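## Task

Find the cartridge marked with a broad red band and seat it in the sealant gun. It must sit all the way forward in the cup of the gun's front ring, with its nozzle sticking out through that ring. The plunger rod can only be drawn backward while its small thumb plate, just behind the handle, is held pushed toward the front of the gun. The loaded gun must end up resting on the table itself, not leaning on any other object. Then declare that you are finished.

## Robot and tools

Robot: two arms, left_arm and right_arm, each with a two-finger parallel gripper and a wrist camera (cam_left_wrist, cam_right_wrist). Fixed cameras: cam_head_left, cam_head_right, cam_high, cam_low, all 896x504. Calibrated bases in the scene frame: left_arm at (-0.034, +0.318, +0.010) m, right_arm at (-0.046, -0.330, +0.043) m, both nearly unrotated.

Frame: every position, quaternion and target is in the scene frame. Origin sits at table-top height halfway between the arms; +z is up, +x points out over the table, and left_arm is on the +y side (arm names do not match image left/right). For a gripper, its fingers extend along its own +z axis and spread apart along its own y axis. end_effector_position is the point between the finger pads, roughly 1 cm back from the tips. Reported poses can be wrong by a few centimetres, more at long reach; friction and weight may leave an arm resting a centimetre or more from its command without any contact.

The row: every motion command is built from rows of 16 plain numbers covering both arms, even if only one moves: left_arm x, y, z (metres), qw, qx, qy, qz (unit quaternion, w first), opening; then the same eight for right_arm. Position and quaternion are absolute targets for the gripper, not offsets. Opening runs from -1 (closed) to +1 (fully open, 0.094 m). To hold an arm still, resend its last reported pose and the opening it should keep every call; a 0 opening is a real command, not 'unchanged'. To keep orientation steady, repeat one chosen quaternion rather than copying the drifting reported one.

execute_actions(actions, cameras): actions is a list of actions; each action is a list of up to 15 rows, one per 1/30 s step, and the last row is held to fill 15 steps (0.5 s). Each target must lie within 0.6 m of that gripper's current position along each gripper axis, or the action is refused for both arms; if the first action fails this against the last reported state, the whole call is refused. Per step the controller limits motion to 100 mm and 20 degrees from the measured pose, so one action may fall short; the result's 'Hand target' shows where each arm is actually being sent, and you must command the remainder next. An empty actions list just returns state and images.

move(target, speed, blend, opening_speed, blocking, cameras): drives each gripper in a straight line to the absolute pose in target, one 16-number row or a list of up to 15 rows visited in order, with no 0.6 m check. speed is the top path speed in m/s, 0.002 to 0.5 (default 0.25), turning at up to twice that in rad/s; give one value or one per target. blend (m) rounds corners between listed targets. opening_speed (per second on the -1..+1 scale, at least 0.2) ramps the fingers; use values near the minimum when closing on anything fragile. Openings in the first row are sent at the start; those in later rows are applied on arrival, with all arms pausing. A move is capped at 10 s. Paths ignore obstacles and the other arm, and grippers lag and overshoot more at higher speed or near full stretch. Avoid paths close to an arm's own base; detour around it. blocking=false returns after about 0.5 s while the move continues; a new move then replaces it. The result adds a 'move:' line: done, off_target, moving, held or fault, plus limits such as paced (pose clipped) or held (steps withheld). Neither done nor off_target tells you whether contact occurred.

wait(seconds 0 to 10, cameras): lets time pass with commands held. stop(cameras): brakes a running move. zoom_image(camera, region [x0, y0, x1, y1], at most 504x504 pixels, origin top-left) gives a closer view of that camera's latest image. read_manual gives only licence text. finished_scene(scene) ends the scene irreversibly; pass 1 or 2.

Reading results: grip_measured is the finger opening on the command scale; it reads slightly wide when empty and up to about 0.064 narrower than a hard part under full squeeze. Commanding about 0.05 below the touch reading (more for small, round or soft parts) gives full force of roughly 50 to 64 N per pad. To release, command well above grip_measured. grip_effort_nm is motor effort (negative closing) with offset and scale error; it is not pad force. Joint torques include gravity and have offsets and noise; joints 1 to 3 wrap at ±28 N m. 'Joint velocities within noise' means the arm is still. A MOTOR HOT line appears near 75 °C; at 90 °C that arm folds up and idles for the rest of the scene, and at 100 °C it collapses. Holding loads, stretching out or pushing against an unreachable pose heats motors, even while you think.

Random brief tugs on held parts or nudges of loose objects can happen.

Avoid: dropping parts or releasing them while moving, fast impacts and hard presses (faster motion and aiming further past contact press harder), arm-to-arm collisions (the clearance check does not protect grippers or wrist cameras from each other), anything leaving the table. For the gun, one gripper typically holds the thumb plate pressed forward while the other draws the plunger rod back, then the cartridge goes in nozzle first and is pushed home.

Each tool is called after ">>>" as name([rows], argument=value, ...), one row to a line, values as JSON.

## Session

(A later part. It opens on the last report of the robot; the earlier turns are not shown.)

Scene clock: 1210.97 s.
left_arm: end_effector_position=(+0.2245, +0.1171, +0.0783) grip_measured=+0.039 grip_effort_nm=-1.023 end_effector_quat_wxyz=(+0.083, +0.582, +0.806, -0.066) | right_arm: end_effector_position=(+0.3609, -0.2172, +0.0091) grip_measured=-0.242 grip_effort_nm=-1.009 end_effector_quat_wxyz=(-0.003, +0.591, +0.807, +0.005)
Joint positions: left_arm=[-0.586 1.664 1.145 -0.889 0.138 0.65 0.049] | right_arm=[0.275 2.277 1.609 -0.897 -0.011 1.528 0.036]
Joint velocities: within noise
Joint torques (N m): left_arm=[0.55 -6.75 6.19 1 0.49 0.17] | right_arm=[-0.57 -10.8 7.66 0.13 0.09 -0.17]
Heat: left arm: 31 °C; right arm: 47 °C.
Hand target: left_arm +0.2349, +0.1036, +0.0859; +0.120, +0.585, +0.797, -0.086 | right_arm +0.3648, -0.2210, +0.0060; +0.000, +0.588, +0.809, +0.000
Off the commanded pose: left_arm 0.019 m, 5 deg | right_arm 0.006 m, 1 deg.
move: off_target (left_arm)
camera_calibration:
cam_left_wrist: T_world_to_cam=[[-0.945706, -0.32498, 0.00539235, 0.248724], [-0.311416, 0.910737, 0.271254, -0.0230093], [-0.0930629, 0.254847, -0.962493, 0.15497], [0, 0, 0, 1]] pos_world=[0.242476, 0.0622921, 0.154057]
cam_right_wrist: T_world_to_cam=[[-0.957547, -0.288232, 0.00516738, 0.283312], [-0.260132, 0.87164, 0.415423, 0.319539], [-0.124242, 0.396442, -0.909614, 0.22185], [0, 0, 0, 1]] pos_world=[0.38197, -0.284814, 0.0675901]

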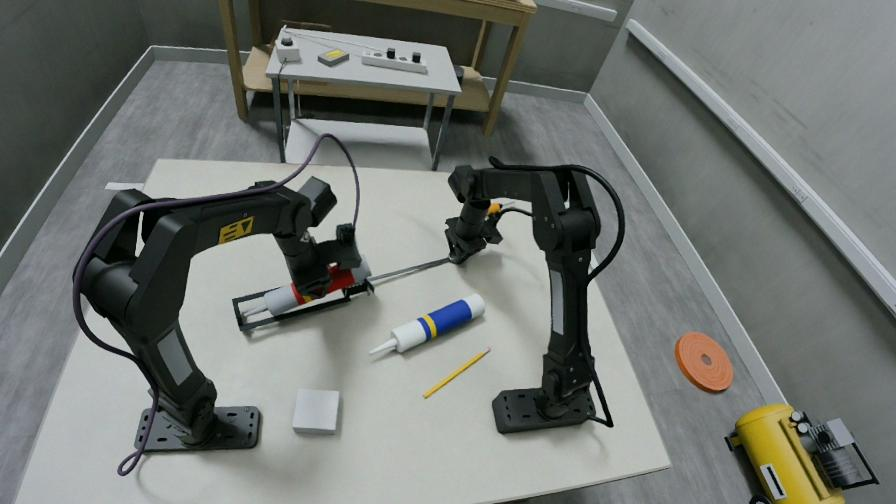

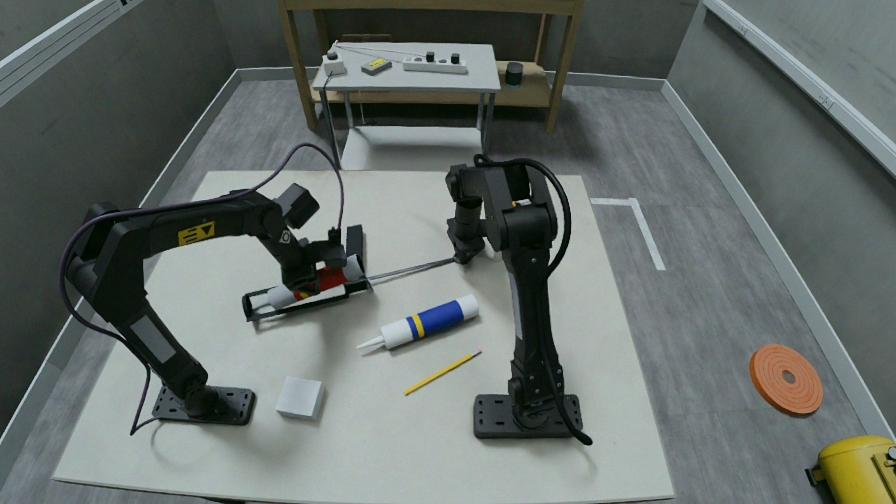

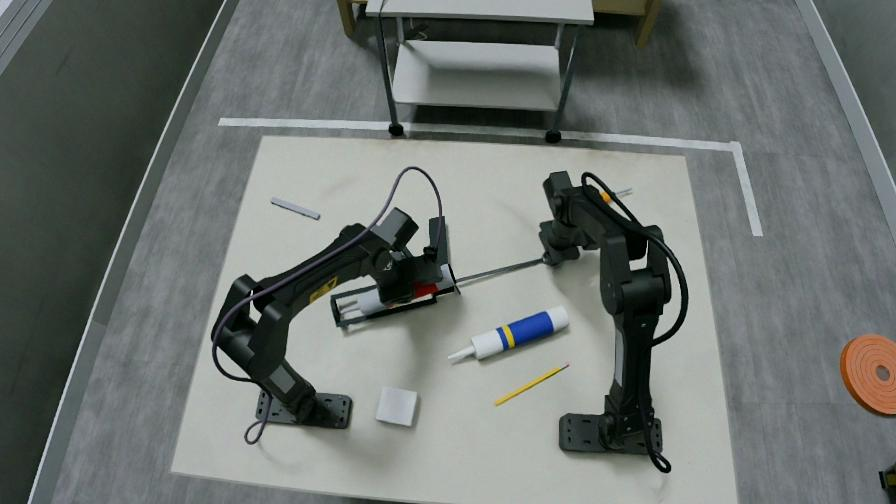

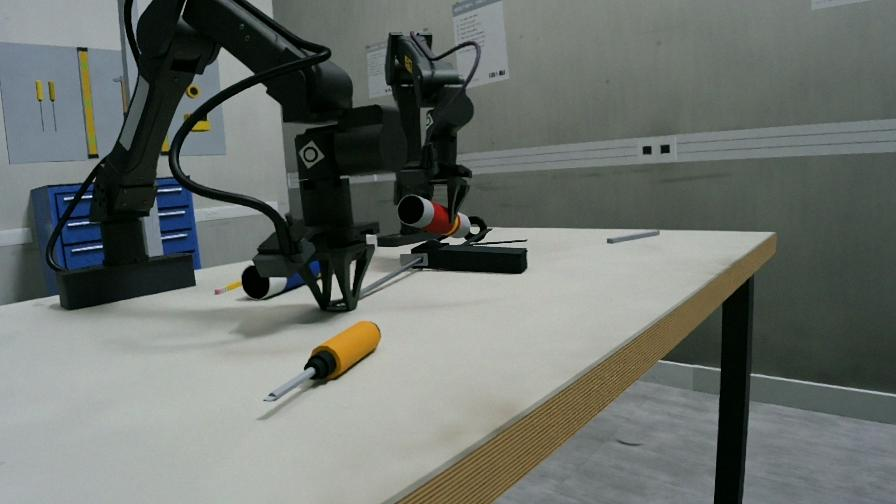

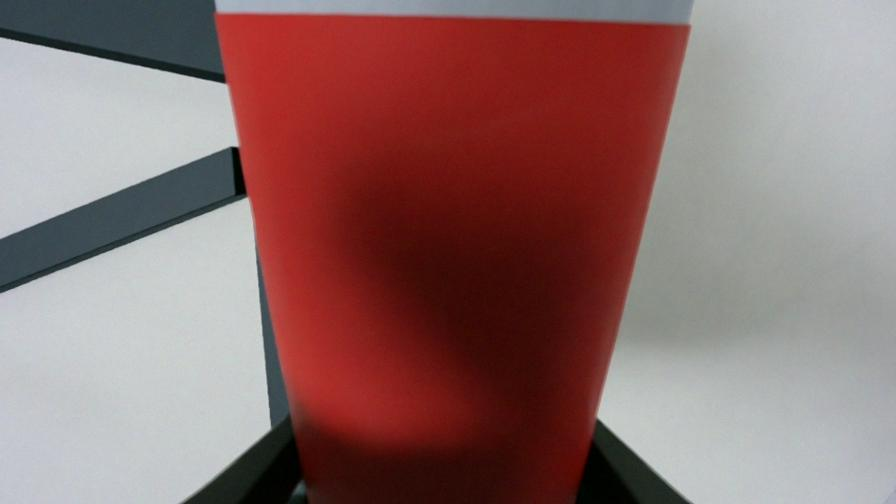

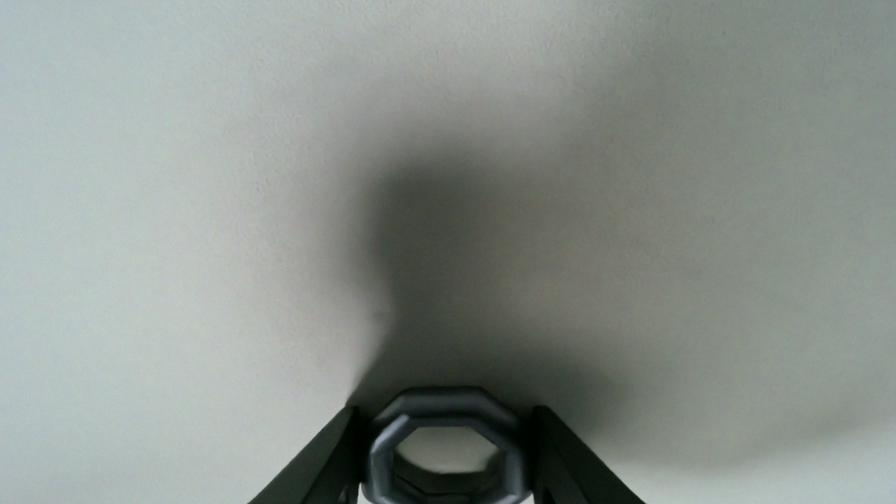

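>>> move(target=[0.244,0.106,0.082,0.1196,0.5813,0.8001,-0.0869,-0.2,0.365,-0.221,0.006,0,0.5878,0.8090,0,-0.6], speed=0.04)

>>> zoom_image(camera="cam_head_left", region=[220, 280, 300, 340])

>>> zoom_image(camera="cam_low", region=[440, 200, 520, 260])

>>> zoom_image(camera="cam_high", region=[320, 280, 400, 340])

Scene clock: 1297.13 s.
left_arm: end_effector_position=(+0.2297, +0.1230, +0.0735) grip_measured=+0.039 grip_effort_nm=-1.023 end_effector_quat_wxyz=(+0.079, +0.574, +0.813, -0.068) | right_arm: end_effector_position=(+0.3609, -0.2172, +0.0091) grip_measured=-0.242 grip_effort_nm=-0.999 end_effector_quat_wxyz=(-0.003, +0.591, +0.807, +0.005)
Joint positions: left_arm=[-0.56 1.681 1.145 -0.883 0.143 0.656 0.049] | right_arm=[0.275 2.277 1.609 -0.897 -0.011 1.528 0.036]
Joint velocities: within noise
Joint torques (N m): left_arm=[0.28 -6.5 7.42 0.95 0.52 0.17] | right_arm=[-0.57 -10.78 7.66 0.13 0.09 -0.17]
Heat: left arm: 31 °C; right arm: 47 °C.
Hand target: left_arm +0.2434, +0.1071, +0.0829; +0.119, +0.579, +0.802, -0.086 | right_arm +0.3648, -0.2210, +0.0060; +0.000, +0.588, +0.809, +0.000
Off the commanded pose: left_arm 0.024 m, 5 deg | right_arm 0.006 m, 1 deg.
move: off_target (left_arm)
camera_calibration:
cam_left_wrist: T_world_to_cam=[[-0.939137, -0.343246, 0.0142583, 0.255658], [-0.326174, 0.903919, 0.27666, -0.0215365], [-0.107851, 0.255171, -0.960862, 0.152561], [0, 0, 0, 1]] pos_world=[0.249527, 0.0682919, 0.148903]
cam_right_wrist: T_world_to_cam=[[-0.957547, -0.288232, 0.00516738, 0.283312], [-0.260132, 0.87164, 0.415423, 0.319539], [-0.124242, 0.396442, -0.909614, 0.22185], [0, 0, 0, 1]] pos_world=[0.38197, -0.284814, 0.0675901]

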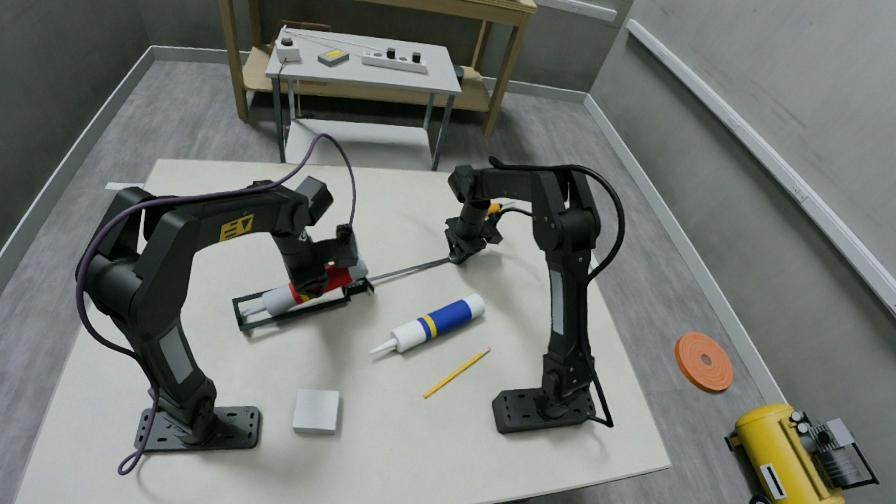

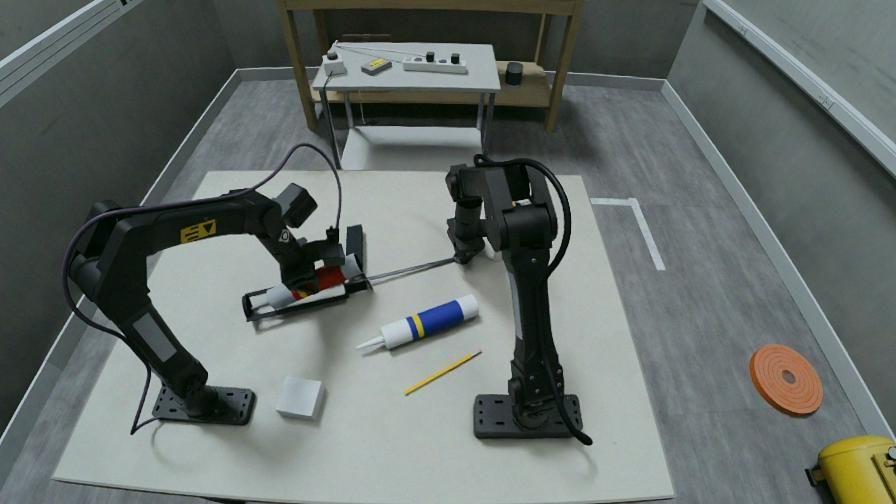

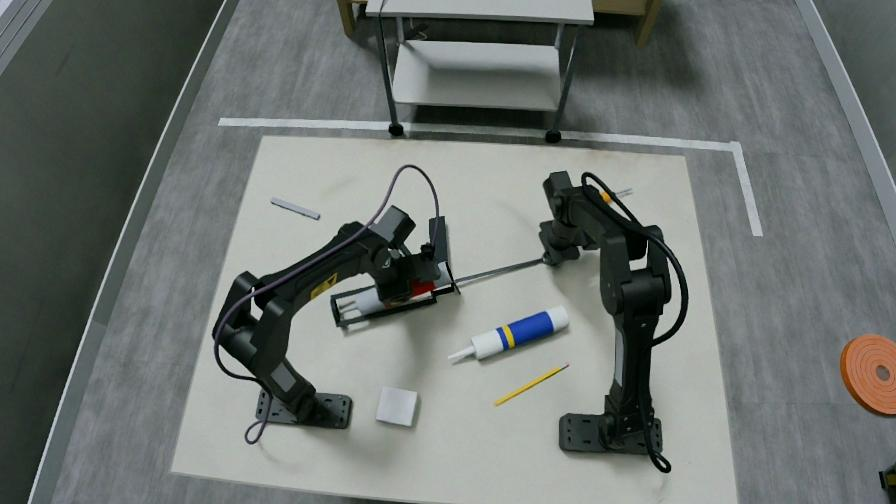

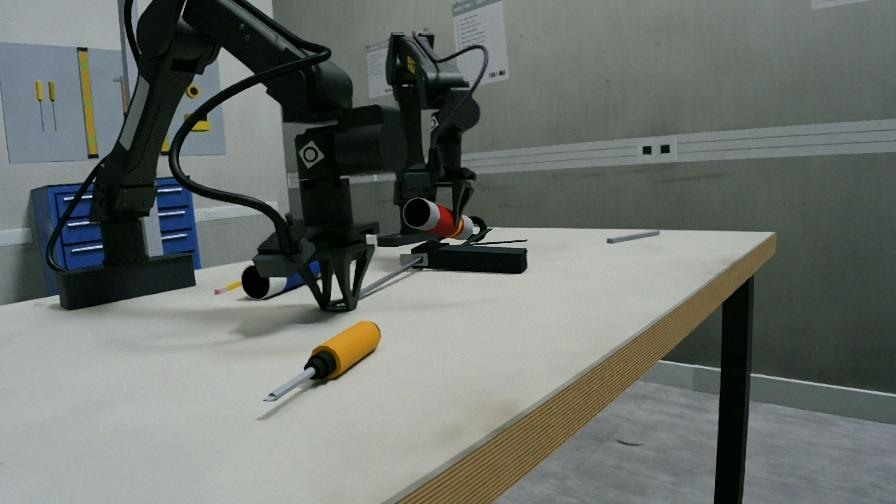

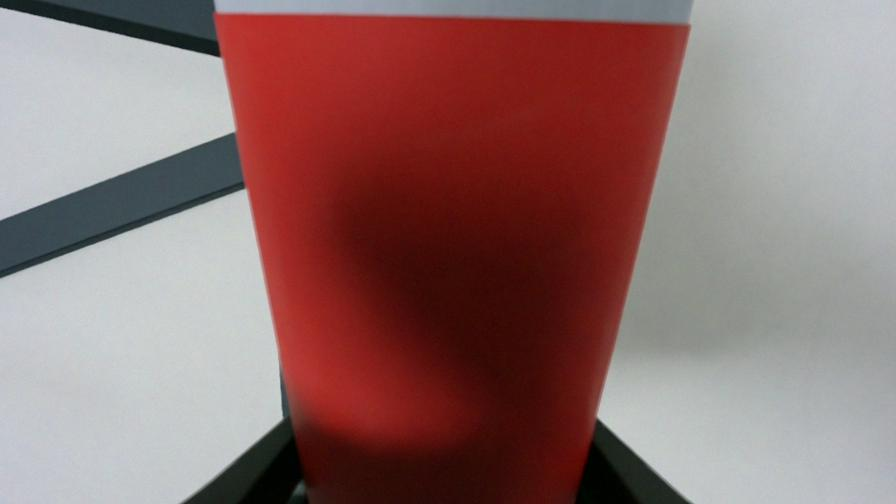

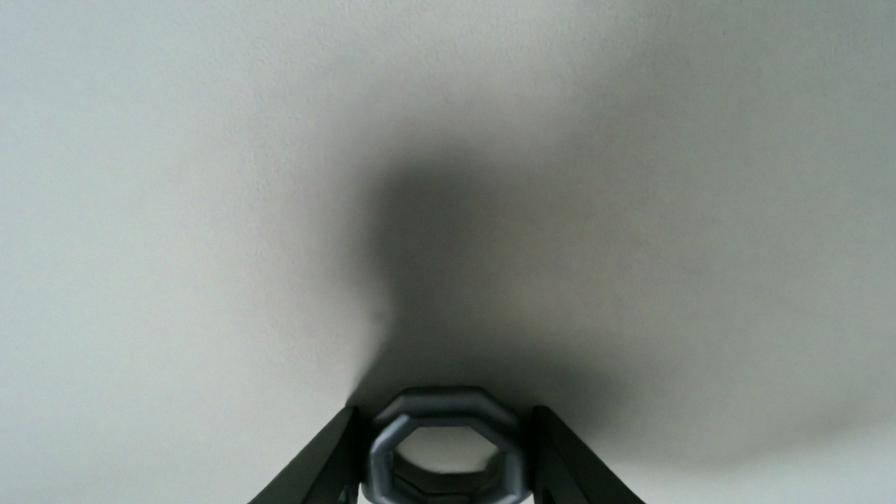

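Scaled by 6.300 from the camera's 896x504 image, which has a finer 1280x720 frame.

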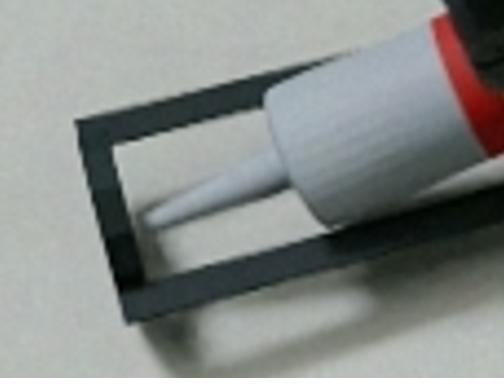

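Scaled by 6.300 from the camera's 896x504 image, which has a finer 1280x720 frame.

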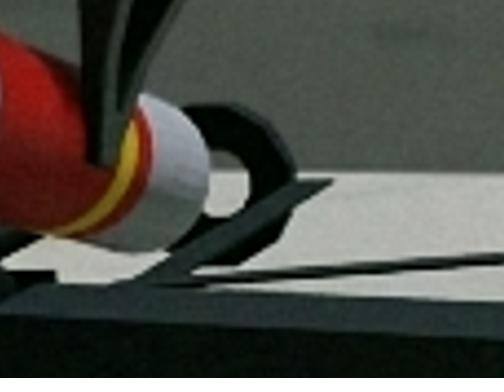

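Scaled by 6.300 from the camera's 896x504 image, which has a finer 1280x720 frame.

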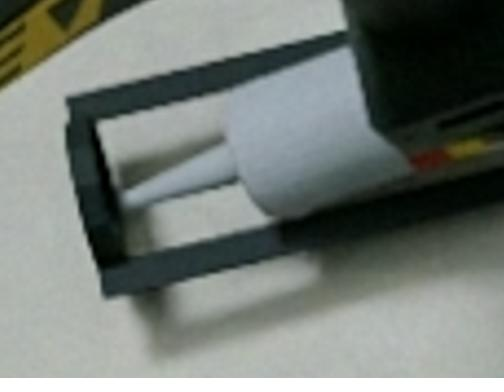

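>>> zoom_image(camera="cam_low", region=[390, 185, 510, 265])

>>> zoom_image(camera="cam_head_right", region=[230, 280, 310, 340])

Scaled by 4.200 from the camera's 896x504 image, which has a finer 1280x720 frame.

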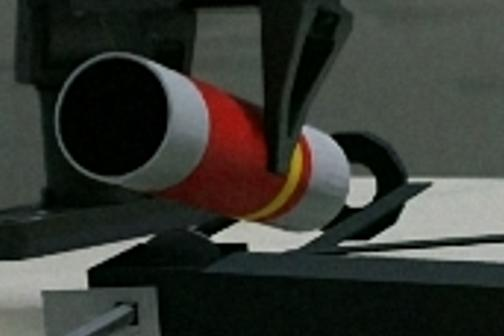

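Scaled by 6.300 from the camera's 896x504 image, which has a finer 1280x720 frame.

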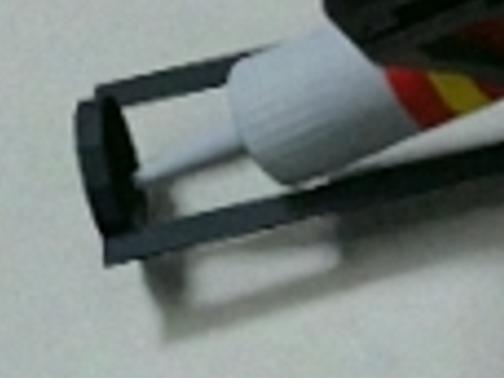

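>>> move(target=[0.242,0.112,0.082,0.1042,0.5966,0.7918,-0.0785,-0.2,0.365,-0.221,0.006,0,0.5878,0.8090,0,-0.6], speed=0.04)

>>> zoom_image(camera="cam_head_left", region=[220, 280, 300, 340])

>>> zoom_image(camera="cam_low", region=[390, 185, 510, 265])

>>> zoom_image(camera="cam_high", region=[320, 280, 400, 340])

>>> zoom_image(camera="cam_head_right", region=[230, 280, 310, 340])

Scene clock: 1353.40 s.
left_arm: end_effector_position=(+0.2292, +0.1233, +0.0702) grip_measured=+0.039 grip_effort_nm=-1.018 end_effector_quat_wxyz=(+0.075, +0.594, +0.798, -0.066) | right_arm: end_effector_position=(+0.3609, -0.2172, +0.0091) grip_measured=-0.242 grip_effort_nm=-1.009 end_effector_quat_wxyz=(-0.003, +0.591, +0.807, +0.005)
Joint positions: left_arm=[-0.56 1.691 1.145 -0.883 0.143 0.707 0.049] | right_arm=[0.275 2.277 1.609 -0.897 -0.011 1.528 0.036]
Joint velocities: within noise
Joint torques (N m): left_arm=[0.65 -6.42 8.87 0.54 0.37 0.17] | right_arm=[-0.57 -10.81 7.65 0.13 0.09 -0.17]
Heat: left arm: 30 °C; right arm: 46 °C.
Hand target: left_arm +0.2417, +0.1126, +0.0821; +0.104, +0.597, +0.792, -0.078 | right_arm +0.3648, -0.2210, +0.0060; +0.000, +0.588, +0.809, +0.000
Off the commanded pose: left_arm 0.021 m, 4 deg | right_arm 0.006 m, 1 deg.
move: off_target (left_arm)
camera_calibration:
cam_left_wrist: T_world_to_cam=[[-0.955005, -0.296391, 0.0108174, 0.253435], [-0.281296, 0.916721, 0.283717, -0.0334468], [-0.0940077, 0.267908, -0.958847, 0.14437], [0, 0, 0, 1]] pos_world=[0.246195, 0.0670992, 0.145177]
cam_right_wrist: T_world_to_cam=[[-0.957547, -0.288232, 0.00516738, 0.283312], [-0.260132, 0.87164, 0.415423, 0.319539], [-0.124242, 0.396442, -0.909614, 0.22185], [0, 0, 0, 1]] pos_world=[0.38197, -0.284814, 0.0675901]

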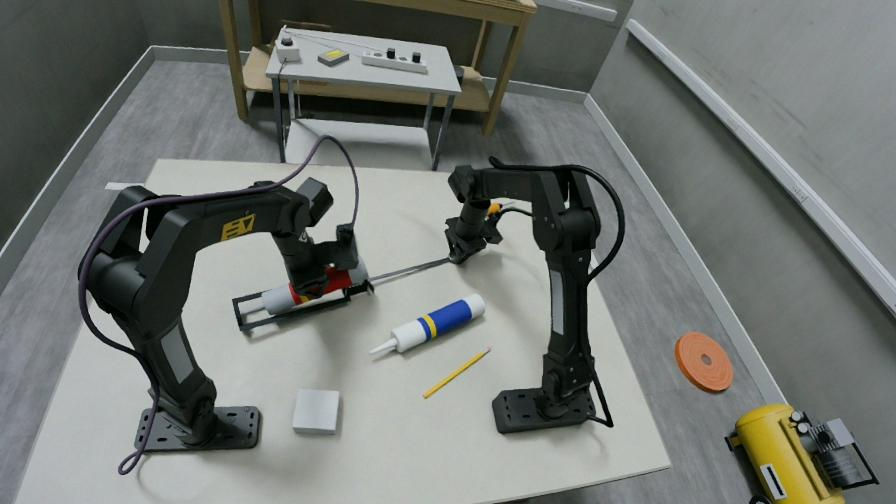

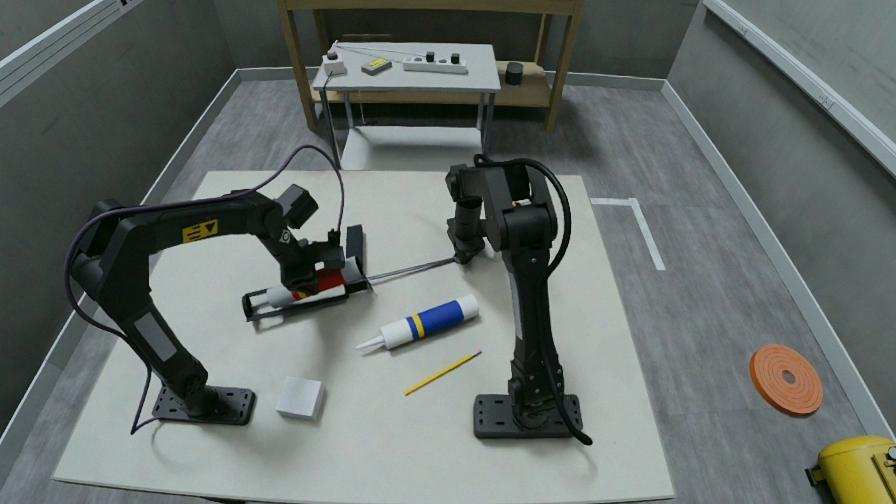

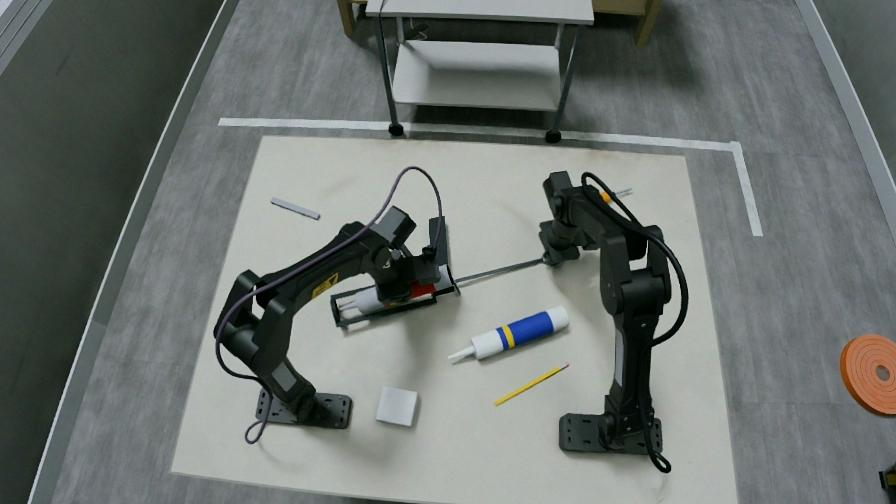

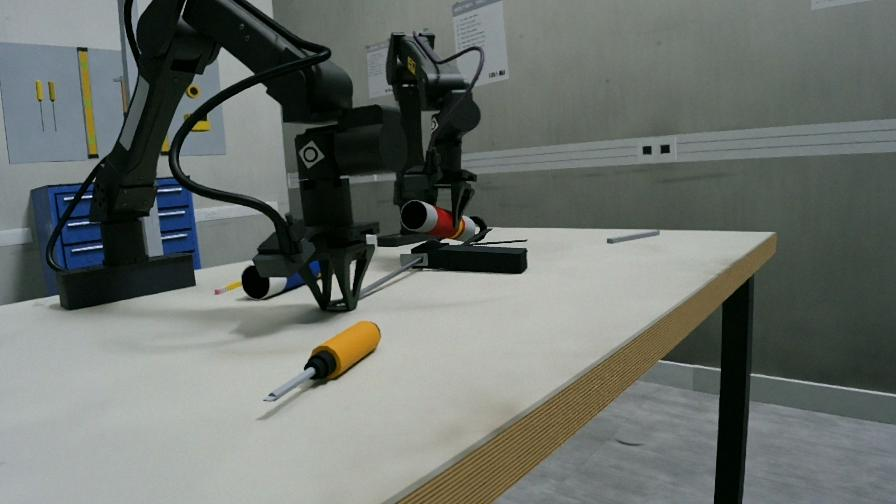

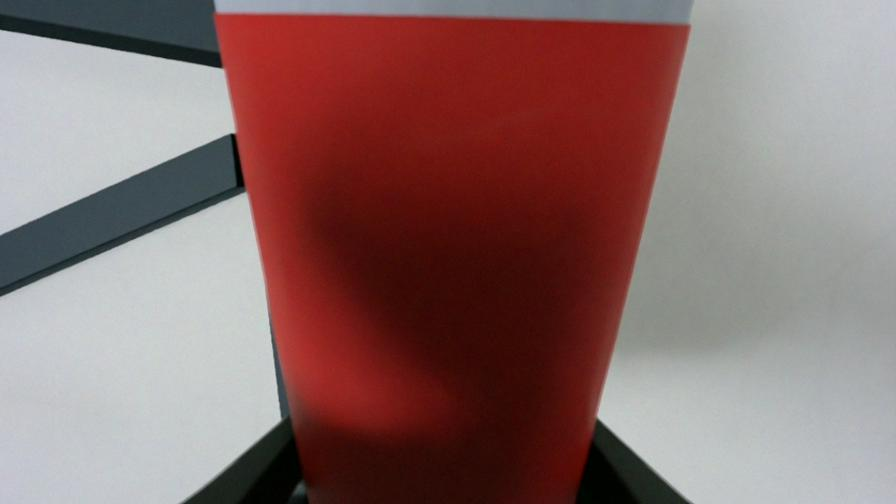

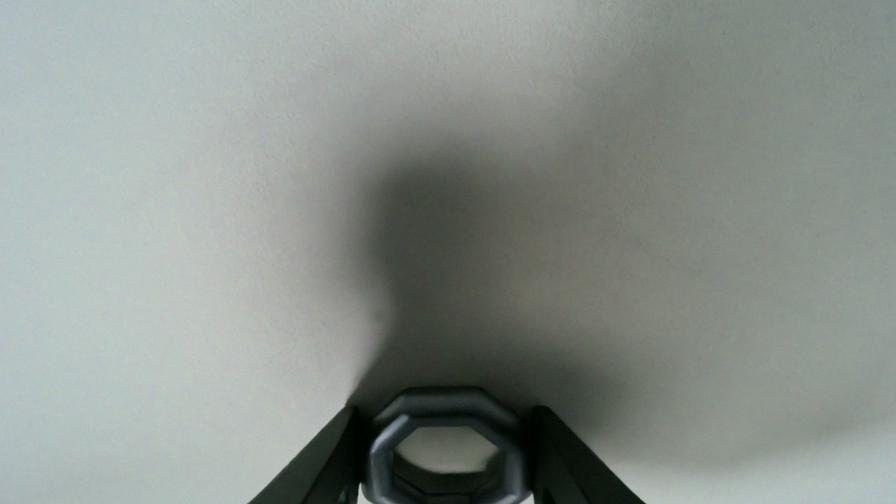

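Scaled by 6.300 from the camera's 896x504 image, which has a finer 1280x720 frame.

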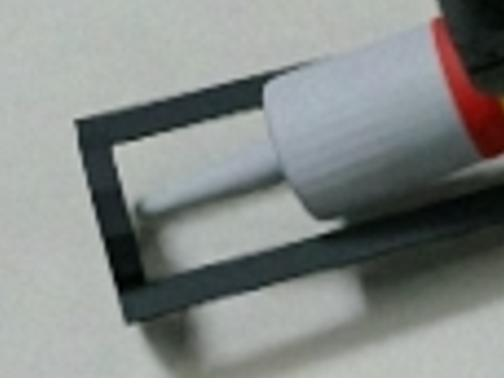

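Scaled by 4.200 from the camera's 896x504 image, which has a finer 1280x720 frame.

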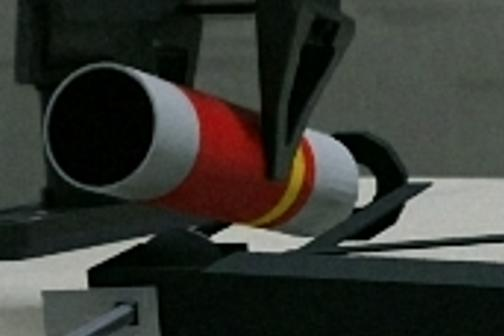

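Scaled by 6.300 from the camera's 896x504 image, which has a finer 1280x720 frame.

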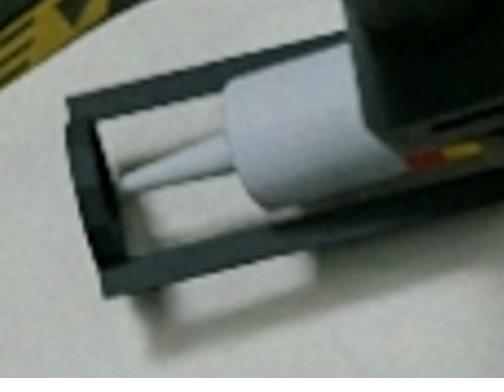

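Scaled by 6.300 from the camera's 896x504 image, which has a finer 1280x720 frame.

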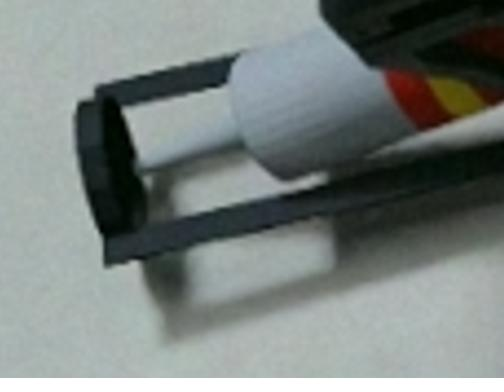

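>>> move(target=[0.2375,0.126,0.081,0.1042,0.5966,0.7918,-0.0785,-0.2,0.365,-0.221,0.006,0,0.5878,0.8090,0,-0.6], speed=0.04)

>>> zoom_image(camera="cam_head_left", region=[220, 280, 300, 340])

>>> zoom_image(camera="cam_low", region=[390, 185, 510, 265])

>>> zoom_image(camera="cam_high", region=[320, 280, 400, 340])

>>> zoom_image(camera="cam_head_right", region=[230, 280, 310, 340])

Scene clock: 1379.13 s.
left_arm: end_effector_position=(+0.2305, +0.1327, +0.0665) grip_measured=+0.039 grip_effort_nm=-1.013 end_effector_quat_wxyz=(+0.070, +0.595, +0.798, -0.065) | right_arm: end_effector_position=(+0.3609, -0.2172, +0.0091) grip_measured=-0.242 grip_effort_nm=-1.004 end_effector_quat_wxyz=(-0.003, +0.591, +0.807, +0.005)
Joint positions: left_arm=[-0.533 1.691 1.131 -0.883 0.144 0.737 0.049] | right_arm=[0.275 2.277 1.609 -0.897 -0.011 1.528 0.036]
Joint velocities: within noise
Joint torques (N m): left_arm=[0.49 -9.13 6.42 0.53 0.4 0.17] | right_arm=[-0.58 -10.8 7.65 0.13 0.08 -0.17]
Heat: left arm: 31 °C; right arm: 46 °C.
Hand target: left_arm +0.2362, +0.1245, +0.0810; +0.104, +0.599, +0.790, -0.078 | right_arm +0.3648, -0.2210, +0.0060; +0.000, +0.588, +0.809, +0.000
Off the commanded pose: left_arm 0.017 m, 4 deg | right_arm 0.006 m, 1 deg.
move: off_target (left_arm)
camera_calibration:
cam_left_wrist: T_world_to_cam=[[-0.955711, -0.293918, 0.0151383, 0.257052], [-0.276905, 0.915435, 0.292066, -0.0420209], [-0.0997015, 0.274939, -0.956278, 0.138615], [0, 0, 0, 1]] pos_world=[0.247851, 0.0759088, 0.140936]
cam_right_wrist: T_world_to_cam=[[-0.957547, -0.288232, 0.00516738, 0.283312], [-0.260132, 0.87164, 0.415423, 0.319539], [-0.124242, 0.396442, -0.909614, 0.22185], [0, 0, 0, 1]] pos_world=[0.38197, -0.284814, 0.0675901]

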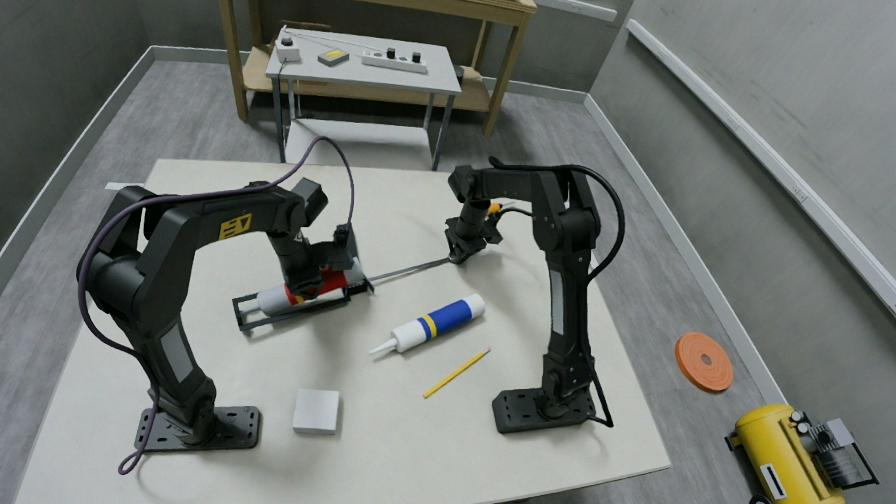

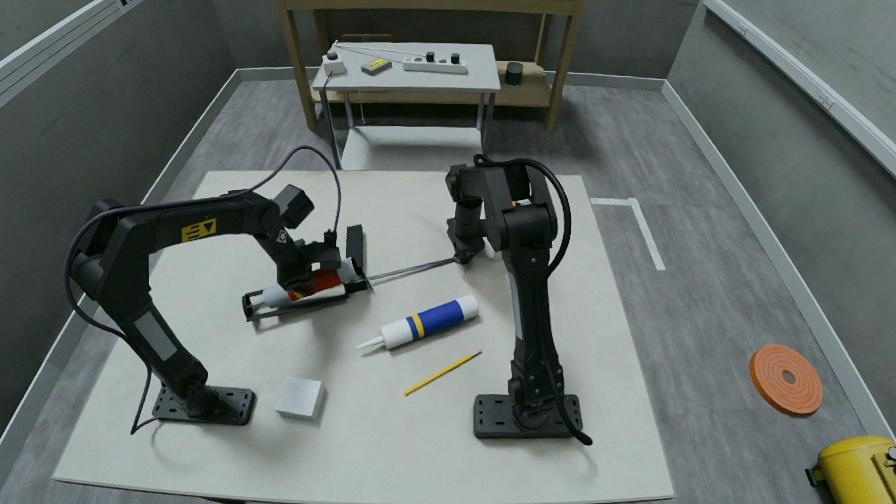

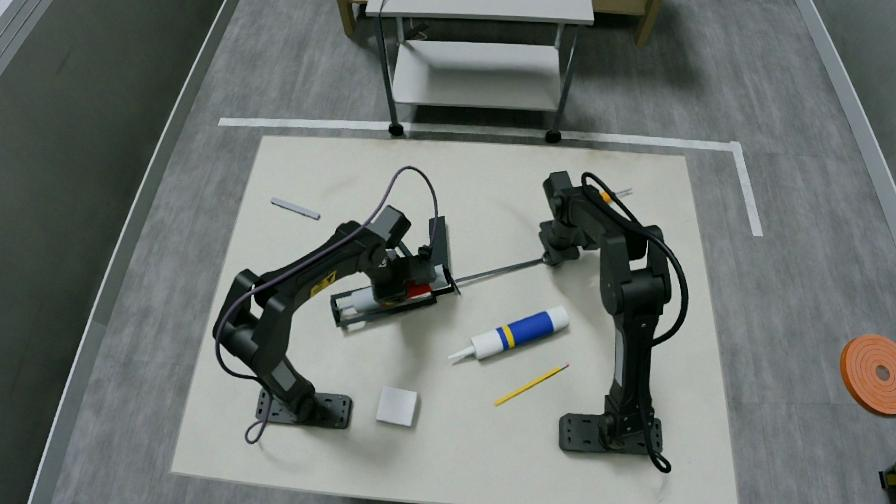

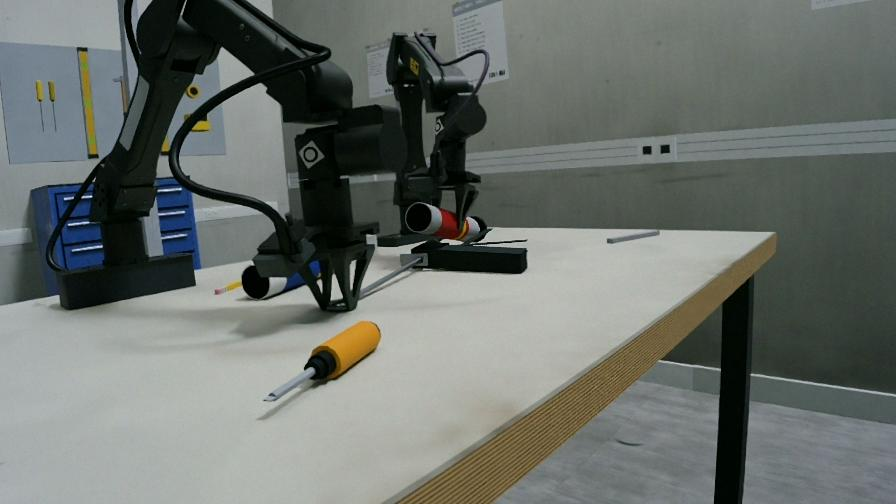

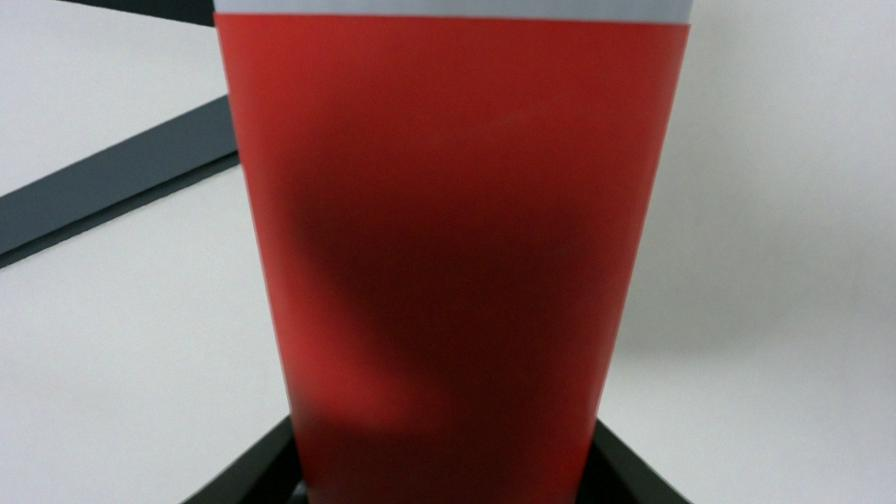

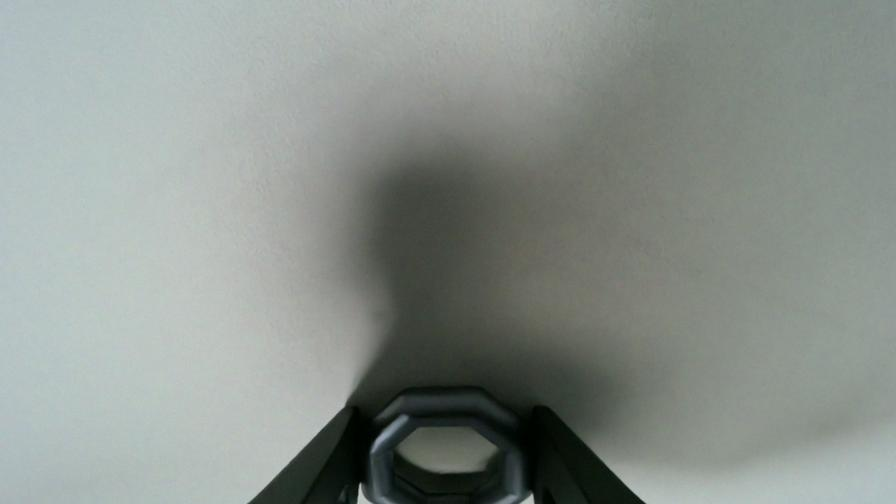

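Scaled by 6.300 from the camera's 896x504 image, which has a finer 1280x720 frame.

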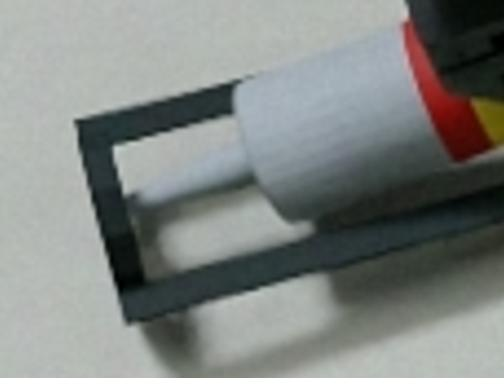

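Scaled by 4.200 from the camera's 896x504 image, which has a finer 1280x720 frame.

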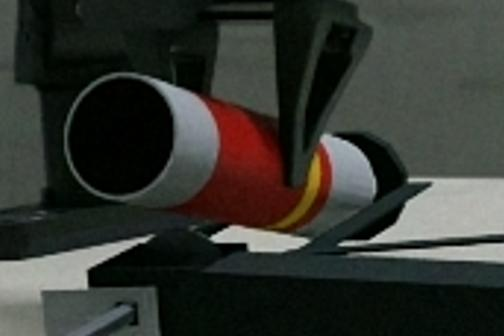

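Scaled by 6.300 from the camera's 896x504 image, which has a finer 1280x720 frame.

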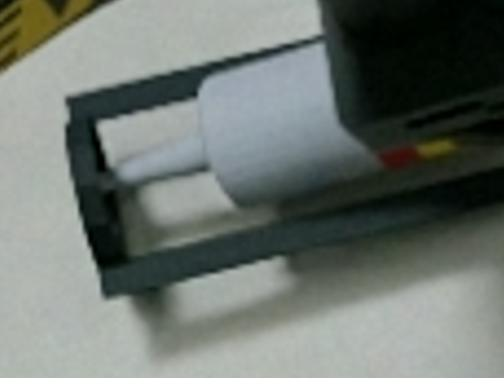

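Scaled by 6.300 from the camera's 896x504 image, which has a finer 1280x720 frame.

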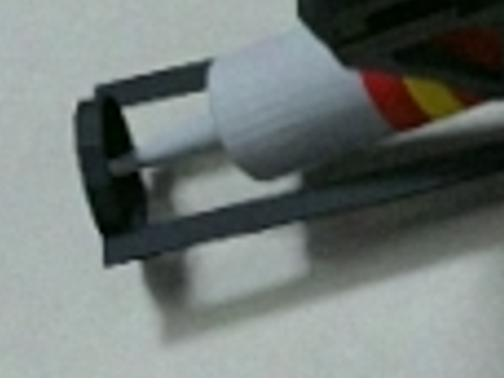

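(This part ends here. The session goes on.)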